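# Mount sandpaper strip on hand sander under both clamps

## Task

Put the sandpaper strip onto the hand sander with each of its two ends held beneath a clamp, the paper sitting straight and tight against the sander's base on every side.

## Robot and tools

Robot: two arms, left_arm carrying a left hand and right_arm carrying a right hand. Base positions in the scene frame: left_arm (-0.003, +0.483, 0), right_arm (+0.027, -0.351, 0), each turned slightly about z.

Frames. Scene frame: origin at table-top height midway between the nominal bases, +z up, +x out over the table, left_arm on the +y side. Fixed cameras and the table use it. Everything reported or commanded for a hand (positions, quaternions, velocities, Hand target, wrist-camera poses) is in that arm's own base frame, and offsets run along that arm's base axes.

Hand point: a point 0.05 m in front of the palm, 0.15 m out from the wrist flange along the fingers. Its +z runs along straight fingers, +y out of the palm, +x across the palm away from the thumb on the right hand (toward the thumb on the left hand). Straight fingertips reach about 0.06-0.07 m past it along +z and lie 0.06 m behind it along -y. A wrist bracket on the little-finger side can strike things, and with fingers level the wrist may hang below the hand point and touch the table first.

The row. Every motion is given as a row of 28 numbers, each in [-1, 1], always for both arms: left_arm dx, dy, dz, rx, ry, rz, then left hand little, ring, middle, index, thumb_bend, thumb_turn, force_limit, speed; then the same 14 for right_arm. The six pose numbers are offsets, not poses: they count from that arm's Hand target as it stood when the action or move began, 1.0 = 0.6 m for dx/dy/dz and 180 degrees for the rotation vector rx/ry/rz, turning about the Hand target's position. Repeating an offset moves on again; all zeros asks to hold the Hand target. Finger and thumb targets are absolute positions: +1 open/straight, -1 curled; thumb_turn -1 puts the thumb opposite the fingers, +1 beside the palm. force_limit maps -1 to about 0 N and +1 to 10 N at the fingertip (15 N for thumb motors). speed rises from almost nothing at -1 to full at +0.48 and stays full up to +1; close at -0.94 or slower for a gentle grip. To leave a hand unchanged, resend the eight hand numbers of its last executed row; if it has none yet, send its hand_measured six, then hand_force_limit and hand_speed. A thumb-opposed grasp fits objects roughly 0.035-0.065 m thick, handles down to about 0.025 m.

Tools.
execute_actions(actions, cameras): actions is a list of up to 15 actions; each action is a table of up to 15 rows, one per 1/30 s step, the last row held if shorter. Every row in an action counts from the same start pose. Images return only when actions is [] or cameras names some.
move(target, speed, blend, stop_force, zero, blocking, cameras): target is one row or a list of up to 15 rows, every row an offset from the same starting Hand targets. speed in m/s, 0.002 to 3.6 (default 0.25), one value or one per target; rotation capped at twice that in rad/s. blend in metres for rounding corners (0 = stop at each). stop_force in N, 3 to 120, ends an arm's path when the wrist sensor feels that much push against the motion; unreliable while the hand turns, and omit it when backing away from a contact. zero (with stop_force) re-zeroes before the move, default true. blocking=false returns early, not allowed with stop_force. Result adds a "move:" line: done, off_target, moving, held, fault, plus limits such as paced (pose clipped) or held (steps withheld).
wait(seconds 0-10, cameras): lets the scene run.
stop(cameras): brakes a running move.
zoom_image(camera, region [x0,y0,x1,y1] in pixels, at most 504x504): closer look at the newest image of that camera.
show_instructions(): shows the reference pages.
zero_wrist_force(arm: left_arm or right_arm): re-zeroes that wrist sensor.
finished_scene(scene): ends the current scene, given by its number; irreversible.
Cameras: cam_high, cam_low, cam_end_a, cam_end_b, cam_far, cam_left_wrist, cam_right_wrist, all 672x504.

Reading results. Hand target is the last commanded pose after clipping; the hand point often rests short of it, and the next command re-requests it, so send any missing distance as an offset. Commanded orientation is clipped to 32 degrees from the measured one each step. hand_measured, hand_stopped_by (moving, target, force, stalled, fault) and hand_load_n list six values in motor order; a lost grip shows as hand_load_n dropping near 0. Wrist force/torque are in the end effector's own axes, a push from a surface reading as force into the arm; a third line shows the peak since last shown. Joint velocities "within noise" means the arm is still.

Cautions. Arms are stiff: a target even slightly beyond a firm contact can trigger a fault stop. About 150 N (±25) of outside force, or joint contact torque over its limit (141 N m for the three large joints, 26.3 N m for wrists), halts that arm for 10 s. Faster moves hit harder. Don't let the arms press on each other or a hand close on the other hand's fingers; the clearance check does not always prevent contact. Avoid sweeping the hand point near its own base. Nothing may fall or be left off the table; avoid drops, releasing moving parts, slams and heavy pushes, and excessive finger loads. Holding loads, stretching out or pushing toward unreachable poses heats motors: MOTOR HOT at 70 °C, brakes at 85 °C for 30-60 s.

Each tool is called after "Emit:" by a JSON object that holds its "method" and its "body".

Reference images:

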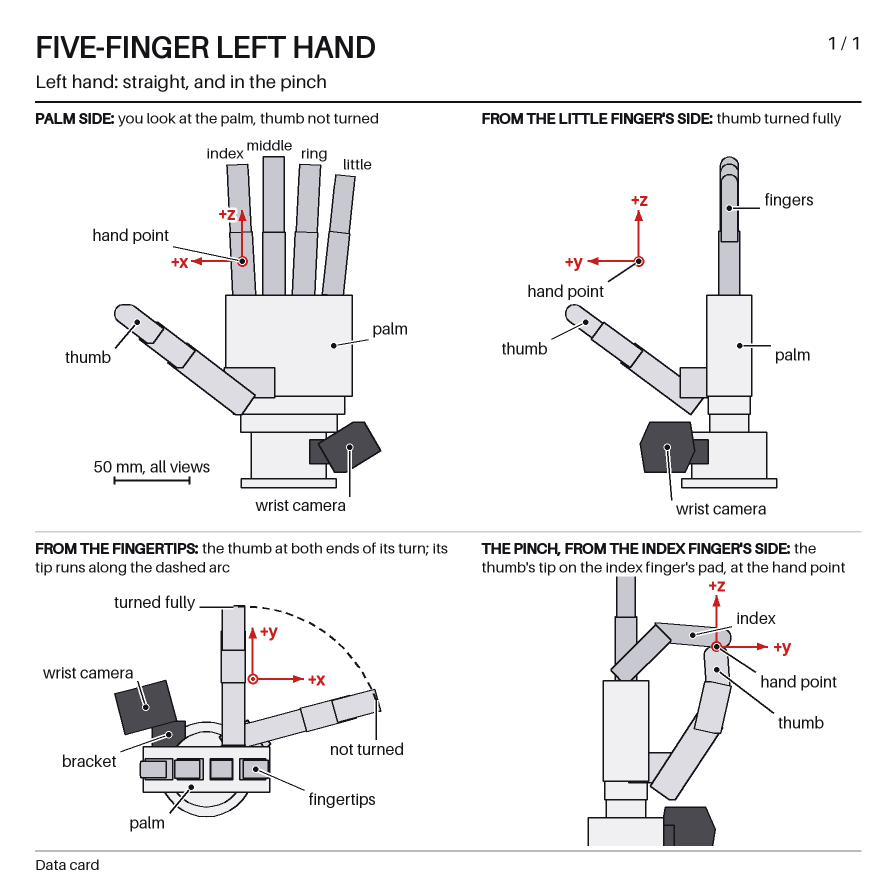

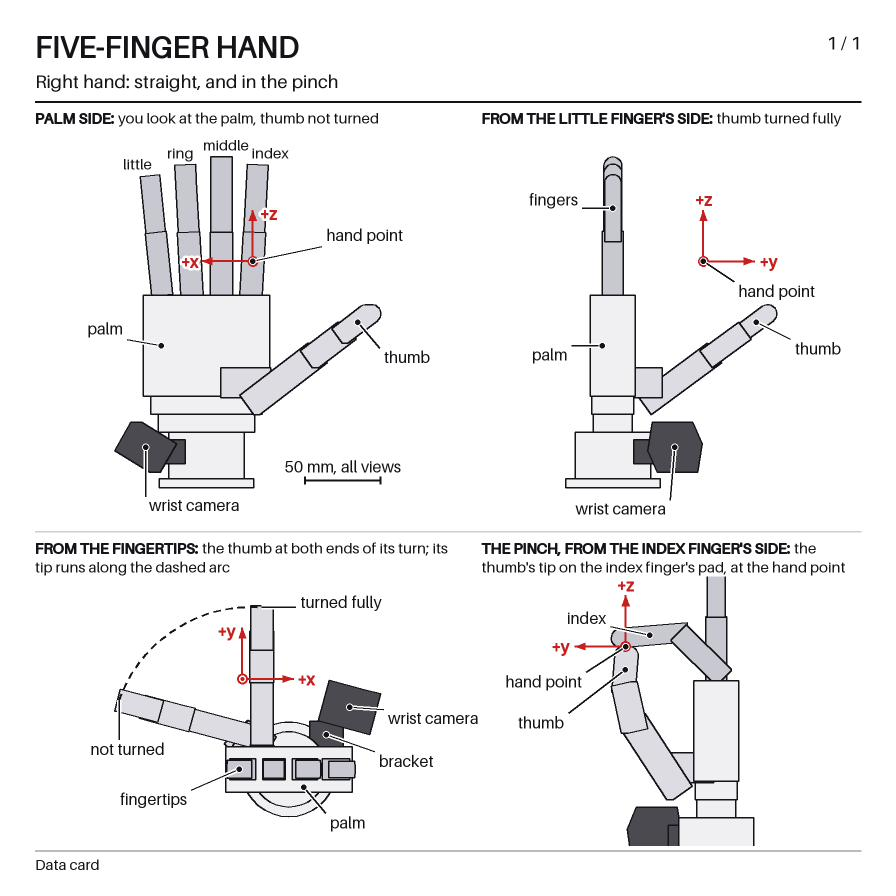

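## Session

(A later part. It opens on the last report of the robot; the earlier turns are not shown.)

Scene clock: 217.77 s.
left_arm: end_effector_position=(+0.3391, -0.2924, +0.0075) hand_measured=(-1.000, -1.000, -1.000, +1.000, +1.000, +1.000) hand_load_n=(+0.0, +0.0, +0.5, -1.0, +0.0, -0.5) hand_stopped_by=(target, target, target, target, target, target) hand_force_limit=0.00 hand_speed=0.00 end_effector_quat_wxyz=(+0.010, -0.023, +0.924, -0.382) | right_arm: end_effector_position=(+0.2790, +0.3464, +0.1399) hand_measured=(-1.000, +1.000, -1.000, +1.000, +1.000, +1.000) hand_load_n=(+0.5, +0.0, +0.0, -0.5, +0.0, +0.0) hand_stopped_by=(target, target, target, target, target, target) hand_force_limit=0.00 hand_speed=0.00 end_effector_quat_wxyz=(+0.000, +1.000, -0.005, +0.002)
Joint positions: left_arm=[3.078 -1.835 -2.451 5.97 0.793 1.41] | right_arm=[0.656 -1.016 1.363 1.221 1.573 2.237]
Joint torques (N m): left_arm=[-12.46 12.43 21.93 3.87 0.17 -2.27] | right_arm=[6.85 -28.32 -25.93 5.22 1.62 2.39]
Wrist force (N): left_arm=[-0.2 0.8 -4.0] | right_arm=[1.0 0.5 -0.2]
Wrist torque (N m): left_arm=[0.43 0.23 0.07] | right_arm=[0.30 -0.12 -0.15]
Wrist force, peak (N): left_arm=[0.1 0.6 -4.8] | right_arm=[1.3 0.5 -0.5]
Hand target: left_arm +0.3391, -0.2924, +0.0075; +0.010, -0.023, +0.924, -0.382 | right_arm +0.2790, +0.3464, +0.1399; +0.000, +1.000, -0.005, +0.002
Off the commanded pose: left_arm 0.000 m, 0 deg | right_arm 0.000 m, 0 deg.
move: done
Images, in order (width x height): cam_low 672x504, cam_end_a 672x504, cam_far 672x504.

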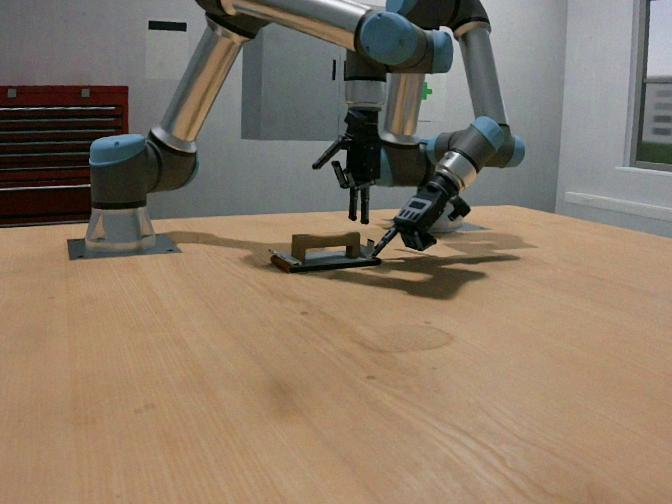

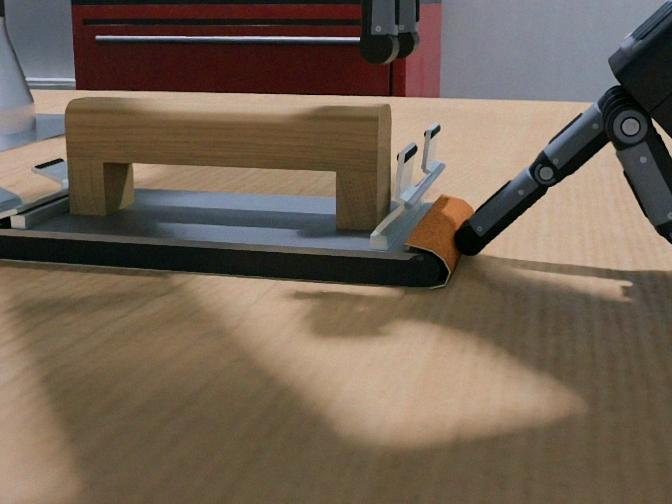

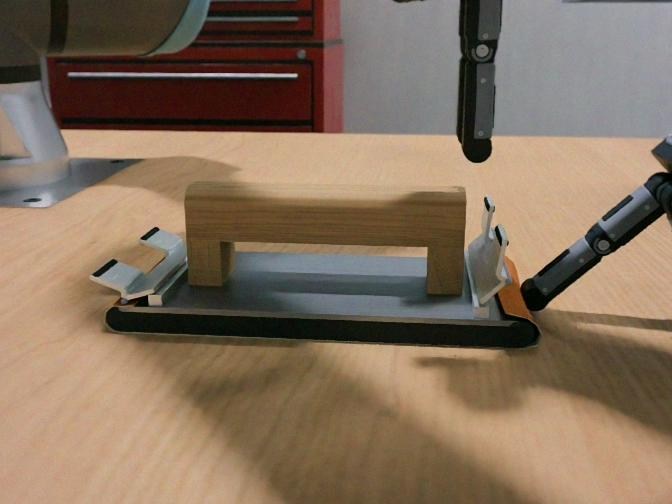

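Emit:
{"method": "move", "body": {"target": [[0, 0, 0, 0, 0, 0, -1, -1, -1, 1, 1, 1, 0, 0, 0, -0.0025, 0, 0, 0, 0, -1, 1, -1, 1, 1, 1, 0, 0], [0, 0, 0, 0, 0, 0, -1, -1, -1, 1, 1, 1, 0, 0, 0, -0.0025, -0.0665, 0, 0, 0, -1, 1, -1, 1, 1, 1, 0, 0]], "speed": 0.03, "stop_force": 5, "cameras": ["cam_far", "cam_end_a", "cam_low"]}}

Emit:
{"method": "zoom_image", "body": {"camera": "cam_end_a", "region": [340, 90, 520, 310]}}

Emit:
{"method": "zoom_image", "body": {"camera": "cam_far", "region": [420, 150, 600, 360]}}

Scene clock: 242.33 s.
left_arm: end_effector_position=(+0.3391, -0.2924, +0.0075) hand_measured=(-1.000, -1.000, -1.000, +1.000, +1.000, +1.000) hand_load_n=(+0.0, +0.0, +0.0, -0.5, +0.0, +0.0) hand_stopped_by=(target, target, target, target, target, target) hand_force_limit=0.00 hand_speed=0.00 end_effector_quat_wxyz=(+0.010, -0.023, +0.924, -0.382) | right_arm: end_effector_position=(+0.2790, +0.3449, +0.1000) hand_measured=(-1.000, +1.000, -1.000, +1.000, +1.000, +1.000) hand_load_n=(+0.0, +0.0, +0.0, +0.0, +0.0, +0.0) hand_stopped_by=(target, target, target, target, target, target) hand_force_limit=0.00 hand_speed=0.00 end_effector_quat_wxyz=(+0.000, +1.000, -0.005, +0.002)
Joint positions: left_arm=[3.078 -1.835 -2.451 5.97 0.793 1.41] | right_arm=[0.653 -0.982 1.418 1.133 1.573 2.234]
Joint torques (N m): left_arm=[-12.39 13.48 21.78 3.92 0.1 -2.25] | right_arm=[-7.4 -29.12 -8.14 0.46 0.35 -2.35]
Wrist force (N): left_arm=[0.2 0.4 -4.4] | right_arm=[0.9 0.7 -0.7]
Wrist torque (N m): left_arm=[0.40 0.19 0.08] | right_arm=[0.35 -0.11 -0.01]
Wrist force, peak (N): left_arm=[0.2 0.6 -4.9] | right_arm=[1.3 0.6 -0.7]
Hand target: left_arm +0.3391, -0.2924, +0.0075; +0.010, -0.023, +0.924, -0.382 | right_arm +0.2790, +0.3449, +0.1000; +0.000, +1.000, -0.005, +0.002
Off the commanded pose: left_arm 0.000 m, 0 deg | right_arm 0.000 m, 0 deg.
move: done
Images, in order (width x height): cam_low 672x504, cam_end_a 672x504, cam_far 672x504.

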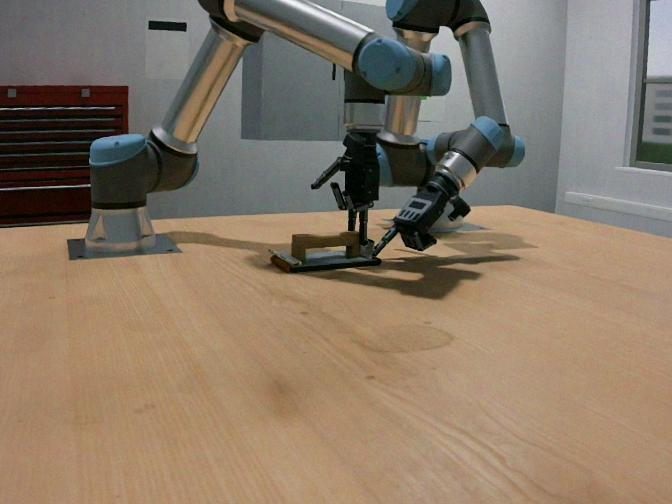

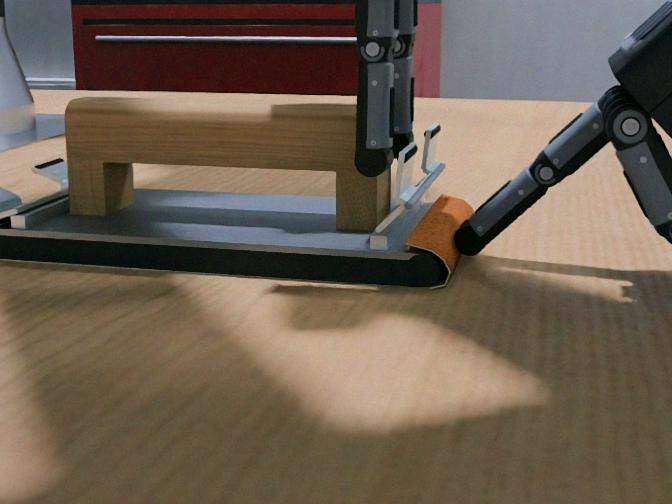

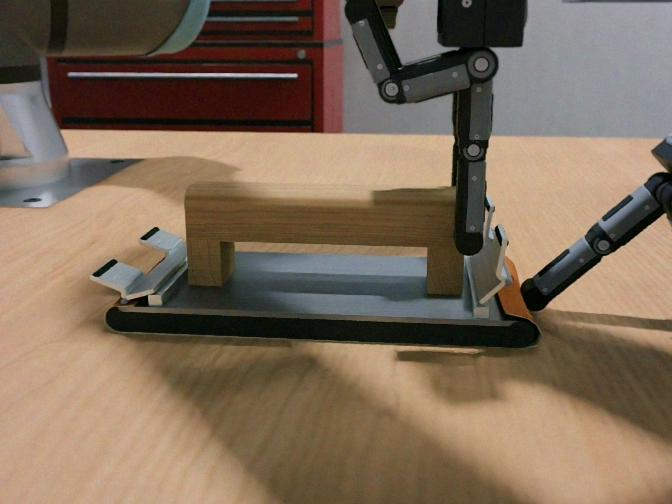

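Scaled by 2.291 from the camera's 672x504 image, which has a finer 960x720 frame.

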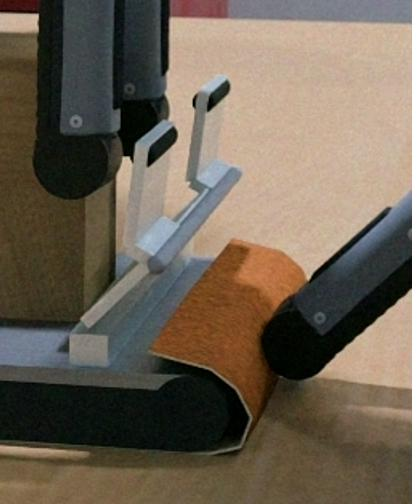

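Scaled by 2.400 from the camera's 672x504 image, which has a finer 960x720 frame.

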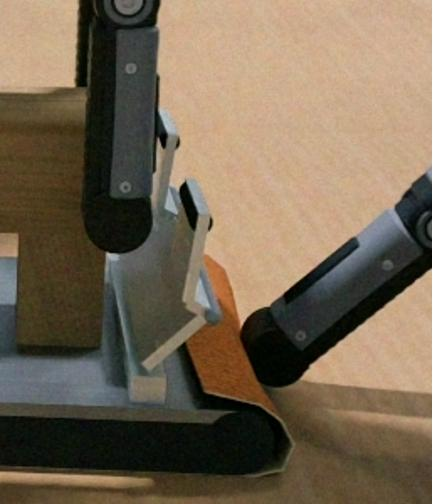

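Emit:
{"method": "move", "body": {"target": [0, 0, 0, 0, 0, 0, -1, -1, -1, 1, 1, 1, 0, 0, 0.0003, 0.031, -0.0067, 0, 0, 0, -1, 1, -1, 1, 1, 1, 0, 0], "speed": 0.015, "stop_force": 10, "cameras": ["cam_far", "cam_end_a"]}}

Emit:
{"method": "zoom_image", "body": {"camera": "cam_end_a", "region": [340, 90, 520, 310]}}

Emit:
{"method": "zoom_image", "body": {"camera": "cam_far", "region": [420, 150, 600, 360]}}

Scene clock: 248.47 s.
left_arm: end_effector_position=(+0.3391, -0.2924, +0.0075) hand_measured=(-1.000, -1.000, -1.000, +1.000, +1.000, +1.000) hand_load_n=(+0.0, +0.0, +0.0, -1.0, +0.0, +0.0) hand_stopped_by=(target, target, target, target, target, target) hand_force_limit=0.00 hand_speed=0.00 end_effector_quat_wxyz=(+0.010, -0.023, +0.924, -0.382) | right_arm: end_effector_position=(+0.2792, +0.3635, +0.0959) hand_measured=(-1.000, +1.000, -1.000, +1.000, +1.000, +1.000) hand_load_n=(+0.0, +0.0, +0.0, +0.0, +0.0, +0.0) hand_stopped_by=(target, target, target, target, target, target) hand_force_limit=0.00 hand_speed=0.00 end_effector_quat_wxyz=(+0.000, +1.000, -0.005, +0.002)
Joint positions: left_arm=[3.078 -1.835 -2.451 5.97 0.793 1.41] | right_arm=[0.682 -0.944 1.365 1.147 1.573 2.263]
Joint torques (N m): left_arm=[-7.99 18.99 21.19 3.78 -0.86 -2.06] | right_arm=[6.63 -29.66 -25.93 5.22 1.53 2.5]
Wrist force (N): left_arm=[-0.1 0.6 -0.7] | right_arm=[1.2 0.6 -0.6]
Wrist torque (N m): left_arm=[0.18 0.22 0.07] | right_arm=[0.34 -0.10 -0.14]
Wrist force, peak (N): left_arm=[0.1 1.0 -5.9] | right_arm=[1.1 7.0 -2.9]
Hand target: left_arm +0.3391, -0.2924, +0.0075; +0.010, -0.023, +0.924, -0.382 | right_arm +0.2792, +0.3635, +0.0959; +0.000, +1.000, -0.005, +0.002
Off the commanded pose: left_arm 0.000 m, 0 deg | right_arm 0.000 m, 0 deg.
move: done
Images, in order (width x height): cam_end_a 672x504, cam_far 672x504.

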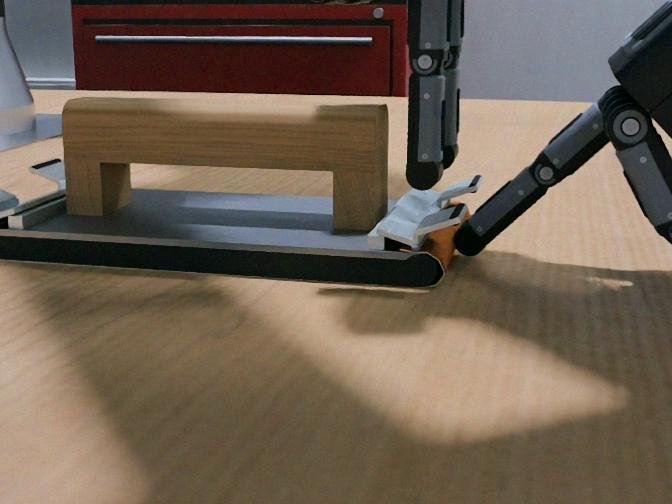

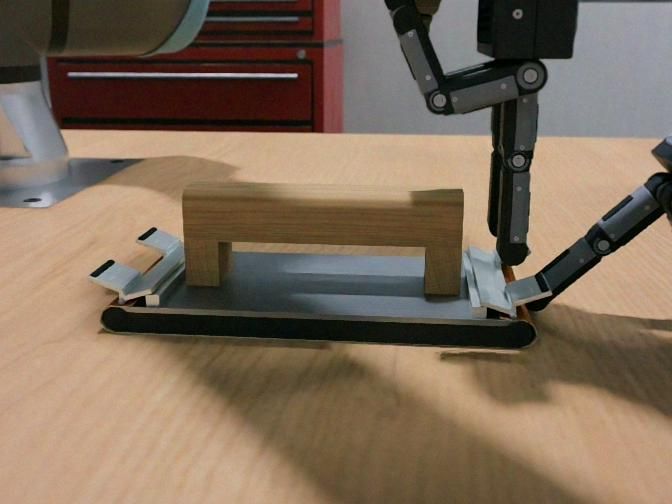

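Scaled by 2.291 from the camera's 672x504 image, which has a finer 960x720 frame.

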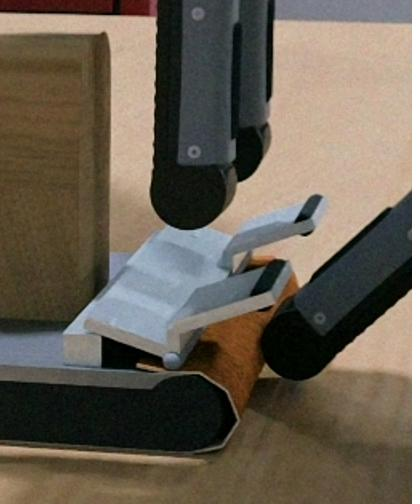

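Scaled by 2.400 from the camera's 672x504 image, which has a finer 960x720 frame.

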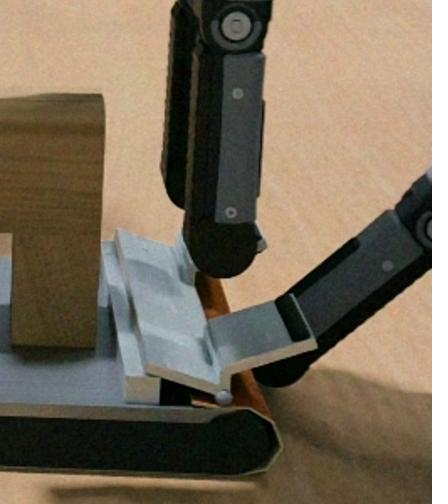

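Closed. Retreat both hands and inspect.

Emit:
{"method": "move", "body": {"target": [[-0.003, 0.08, 0.08, 0, 0, 0, -1, -1, -1, 1, 1, 1, 0, 0, 0, 0, 0.1, 0, 0, 0, -1, 1, -1, 1, 1, 1, 0, 0], [-0.005, 0.2, 0.25, 0, 0, 0, -1, -1, -1, 1, 1, 1, 0, 0, 0.02, -0.4, 0.2, 0, 0, 0, -1, 1, -1, 1, 1, 1, 0, 0]], "speed": 0.25, "cameras": ["all"]}}

Emit:
{"method": "zoom_image", "body": {"camera": "cam_end_a", "region": [350, 150, 500, 310]}}

Emit:
{"method": "zoom_image", "body": {"camera": "cam_far", "region": [440, 230, 570, 370]}}

Emit:
{"method": "zoom_image", "body": {"camera": "cam_end_b", "region": [280, 150, 440, 320]}}

Emit:
{"method": "zoom_image", "body": {"camera": "cam_far", "region": [80, 220, 220, 360]}}

Emit:
{"method": "zoom_image", "body": {"camera": "cam_high", "region": [360, 180, 460, 270]}}

Emit:
{"method": "zoom_image", "body": {"camera": "cam_low", "region": [255, 210, 395, 290]}}

Scene clock: 260.40 s.
left_arm: end_effector_position=(+0.3361, -0.1725, +0.1574) hand_measured=(-1.000, -1.000, -1.000, +1.000, +1.000, +1.000) hand_load_n=(+0.0, +0.0, +0.0, +0.0, +0.0, +0.0) hand_stopped_by=(target, target, target, target, target, target) hand_force_limit=0.00 hand_speed=0.00 end_effector_quat_wxyz=(+0.010, -0.023, +0.924, -0.382) | right_arm: end_effector_position=(+0.2911, +0.1236, +0.2159) hand_measured=(-1.000, +1.000, -1.000, +1.000, +1.000, +1.000) hand_load_n=(+0.0, +0.0, +0.0, +0.0, +0.0, +0.0) hand_stopped_by=(target, target, target, target, target, target) hand_force_limit=0.00 hand_speed=0.00 end_effector_quat_wxyz=(+0.000, +1.000, -0.005, +0.002)
Joint positions: left_arm=[3.417 -1.303 -2.297 4.952 0.811 1.884] | right_arm=[0.15 -1.405 1.702 1.27 1.571 1.731]
Joint torques (N m): left_arm=[7.99 17.78 32.38 0.79 0.43 2.33] | right_arm=[-6.66 -39.29 -8.07 5.16 -2.11 -2.33]
Wrist force (N): left_arm=[-0.1 0.3 -0.2] | right_arm=[0.8 0.4 -0.3]
Wrist torque (N m): left_arm=[0.23 0.20 -0.05] | right_arm=[0.25 -0.07 -0.04]
Wrist force, peak (N): left_arm=[0.0 0.8 -1.1] | right_arm=[1.0 1.8 -1.0]
Hand target: left_arm +0.3361, -0.1724, +0.1575; +0.010, -0.023, +0.924, -0.382 | right_arm +0.2912, +0.1235, +0.2159; +0.000, +1.000, -0.005, +0.002
Off the commanded pose: left_arm 0.000 m, 0 deg | right_arm 0.000 m, 0 deg.
move: done
camera_calibration:
cam_left_wrist: T_world_to_cam=[[-0.210896, -0.719133, 0.662096, -0.15013], [-0.878318, 0.436701, 0.194551, 0.341722], [-0.429046, -0.5405, -0.723726, 0.277272], [0, 0, 0, 1]] pos_world=[0.387441, -0.107327, 0.233587]
cam_right_wrist: T_world_to_cam=[[0.299151, -0.954017, 0.0189975, 0.0229938], [-0.834213, -0.251815, 0.490589, 0.171006], [-0.463246, -0.162608, -0.871184, 0.46567], [0, 0, 0, 1]] pos_world=[0.351496, 0.14072, 0.321353]

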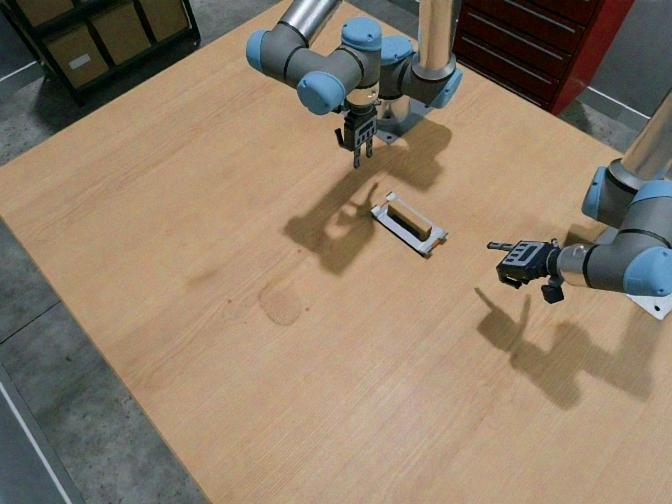

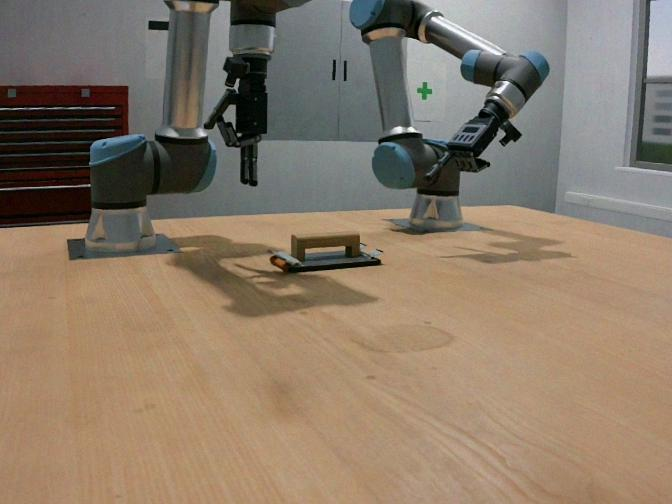

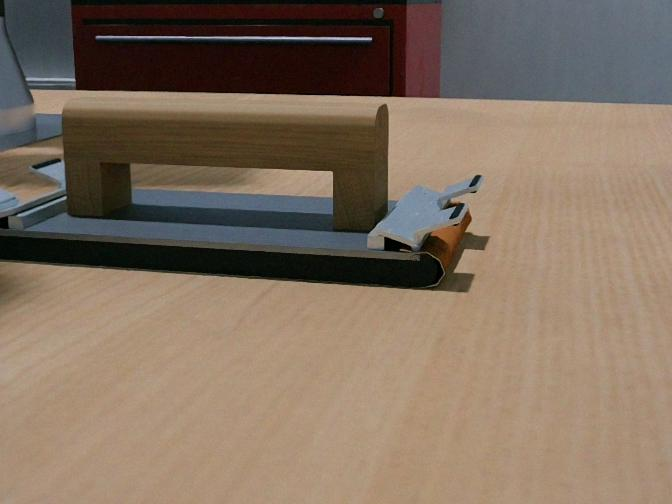

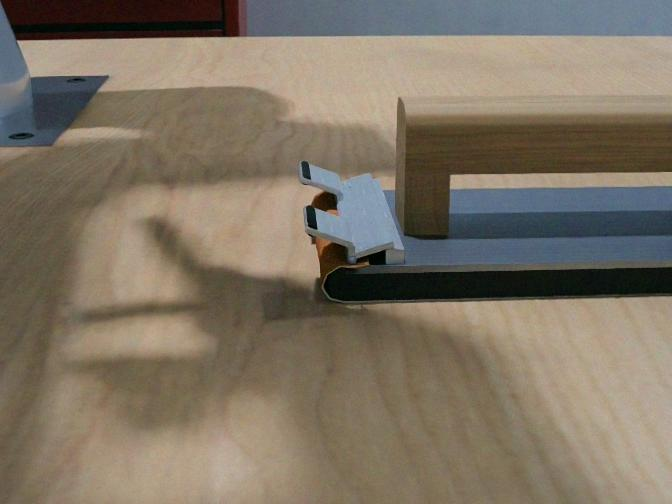

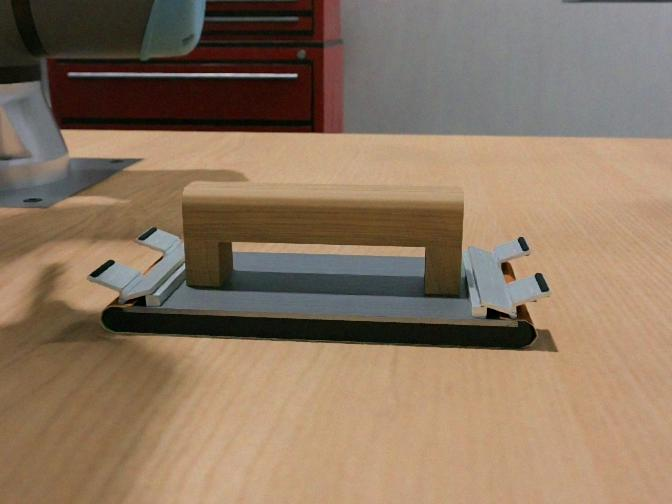

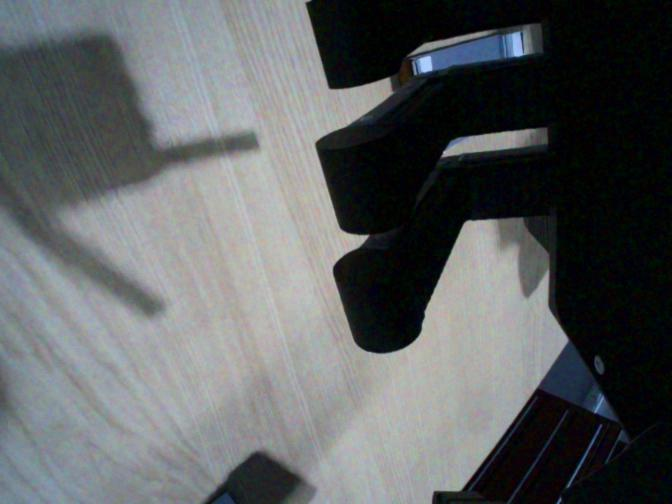

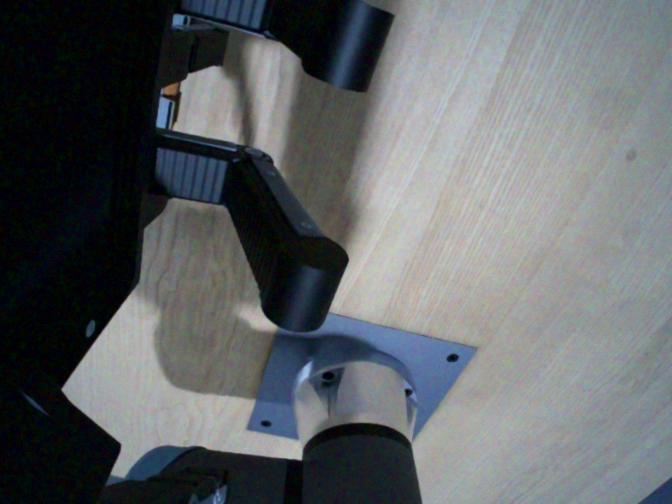

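Scaled by 3.150 from the camera's 672x504 image, which has a finer 960x720 frame.

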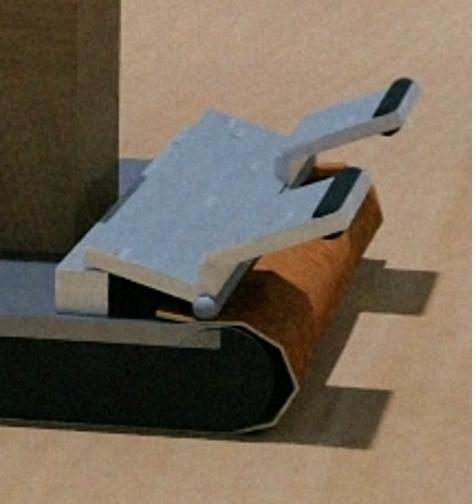

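Scaled by 3.600 from the camera's 672x504 image, which has a finer 960x720 frame.

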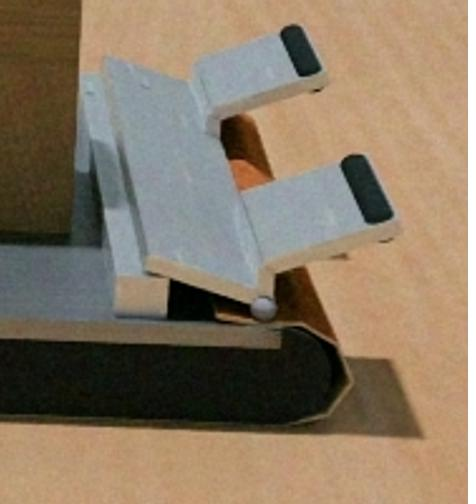

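Scaled by 2.965 from the camera's 672x504 image, which has a finer 960x720 frame.

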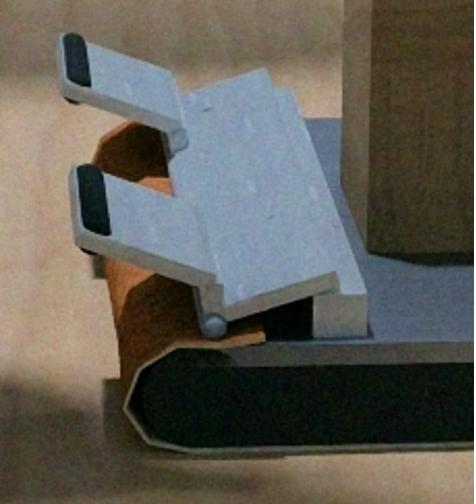

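Scaled by 3.600 from the camera's 672x504 image, which has a finer 960x720 frame.

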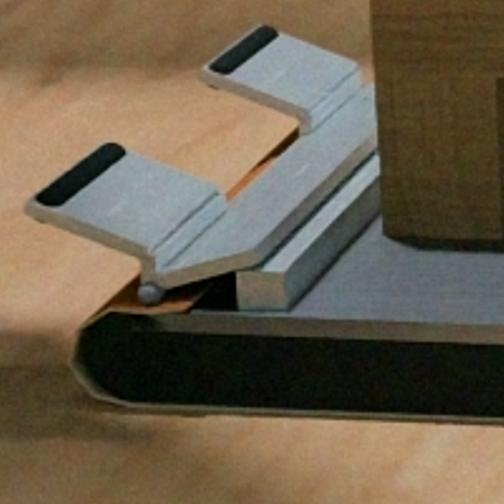

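Scaled by 5.040 from the camera's 672x504 image, which has a finer 960x720 frame.

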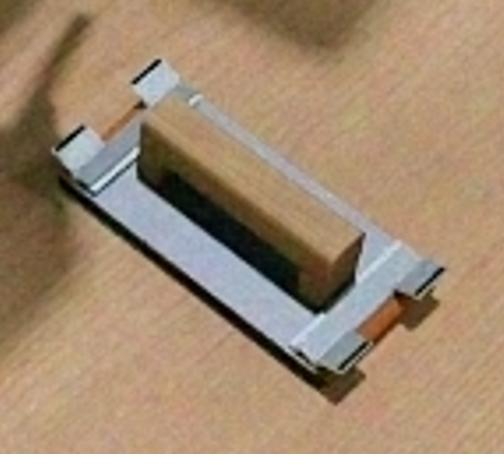

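Scaled by 3.600 from the camera's 672x504 image, which has a finer 960x720 frame.

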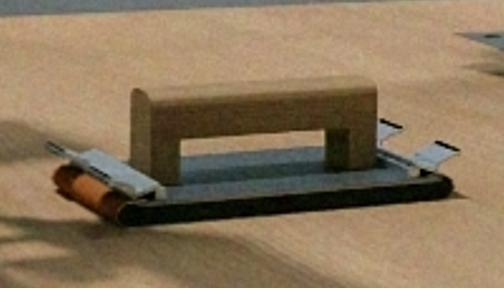

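Emit:
{"method": "zoom_image", "body": {"camera": "cam_end_a", "region": [395, 225, 475, 300]}}

Emit:
{"method": "zoom_image", "body": {"camera": "cam_far", "region": [495, 295, 565, 360]}}

Emit:
{"method": "zoom_image", "body": {"camera": "cam_end_b", "region": [305, 240, 385, 315]}}

Emit:
{"method": "zoom_image", "body": {"camera": "cam_far", "region": [85, 285, 165, 350]}}

Scaled by 6.300 from the camera's 672x504 image, which has a finer 960x720 frame.

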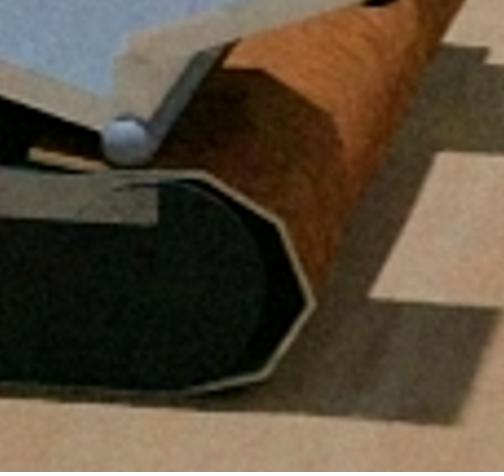

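Scaled by 7.200 from the camera's 672x504 image, which has a finer 960x720 frame.

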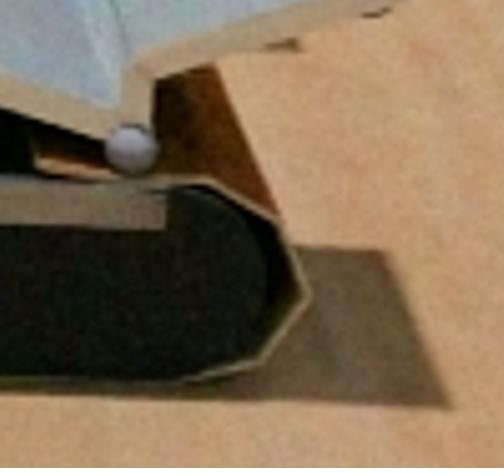

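Scaled by 6.300 from the camera's 672x504 image, which has a finer 960x720 frame.

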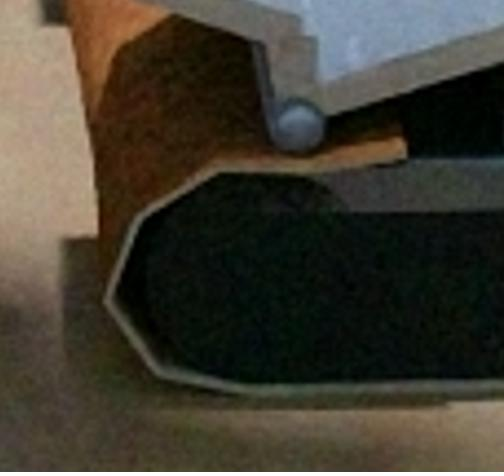

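Scaled by 6.300 from the camera's 672x504 image, which has a finer 960x720 frame.

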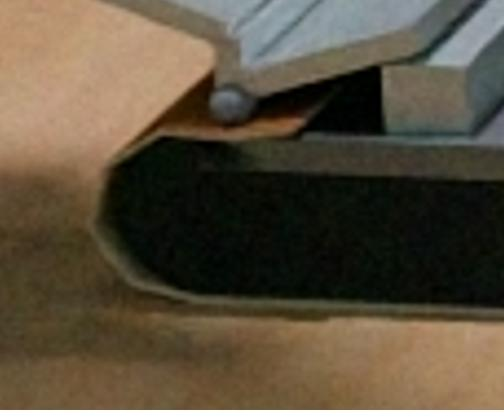

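Emit:
{"method": "finished_scene", "body": {"scene": 2}}

The scene is finished: the task was done.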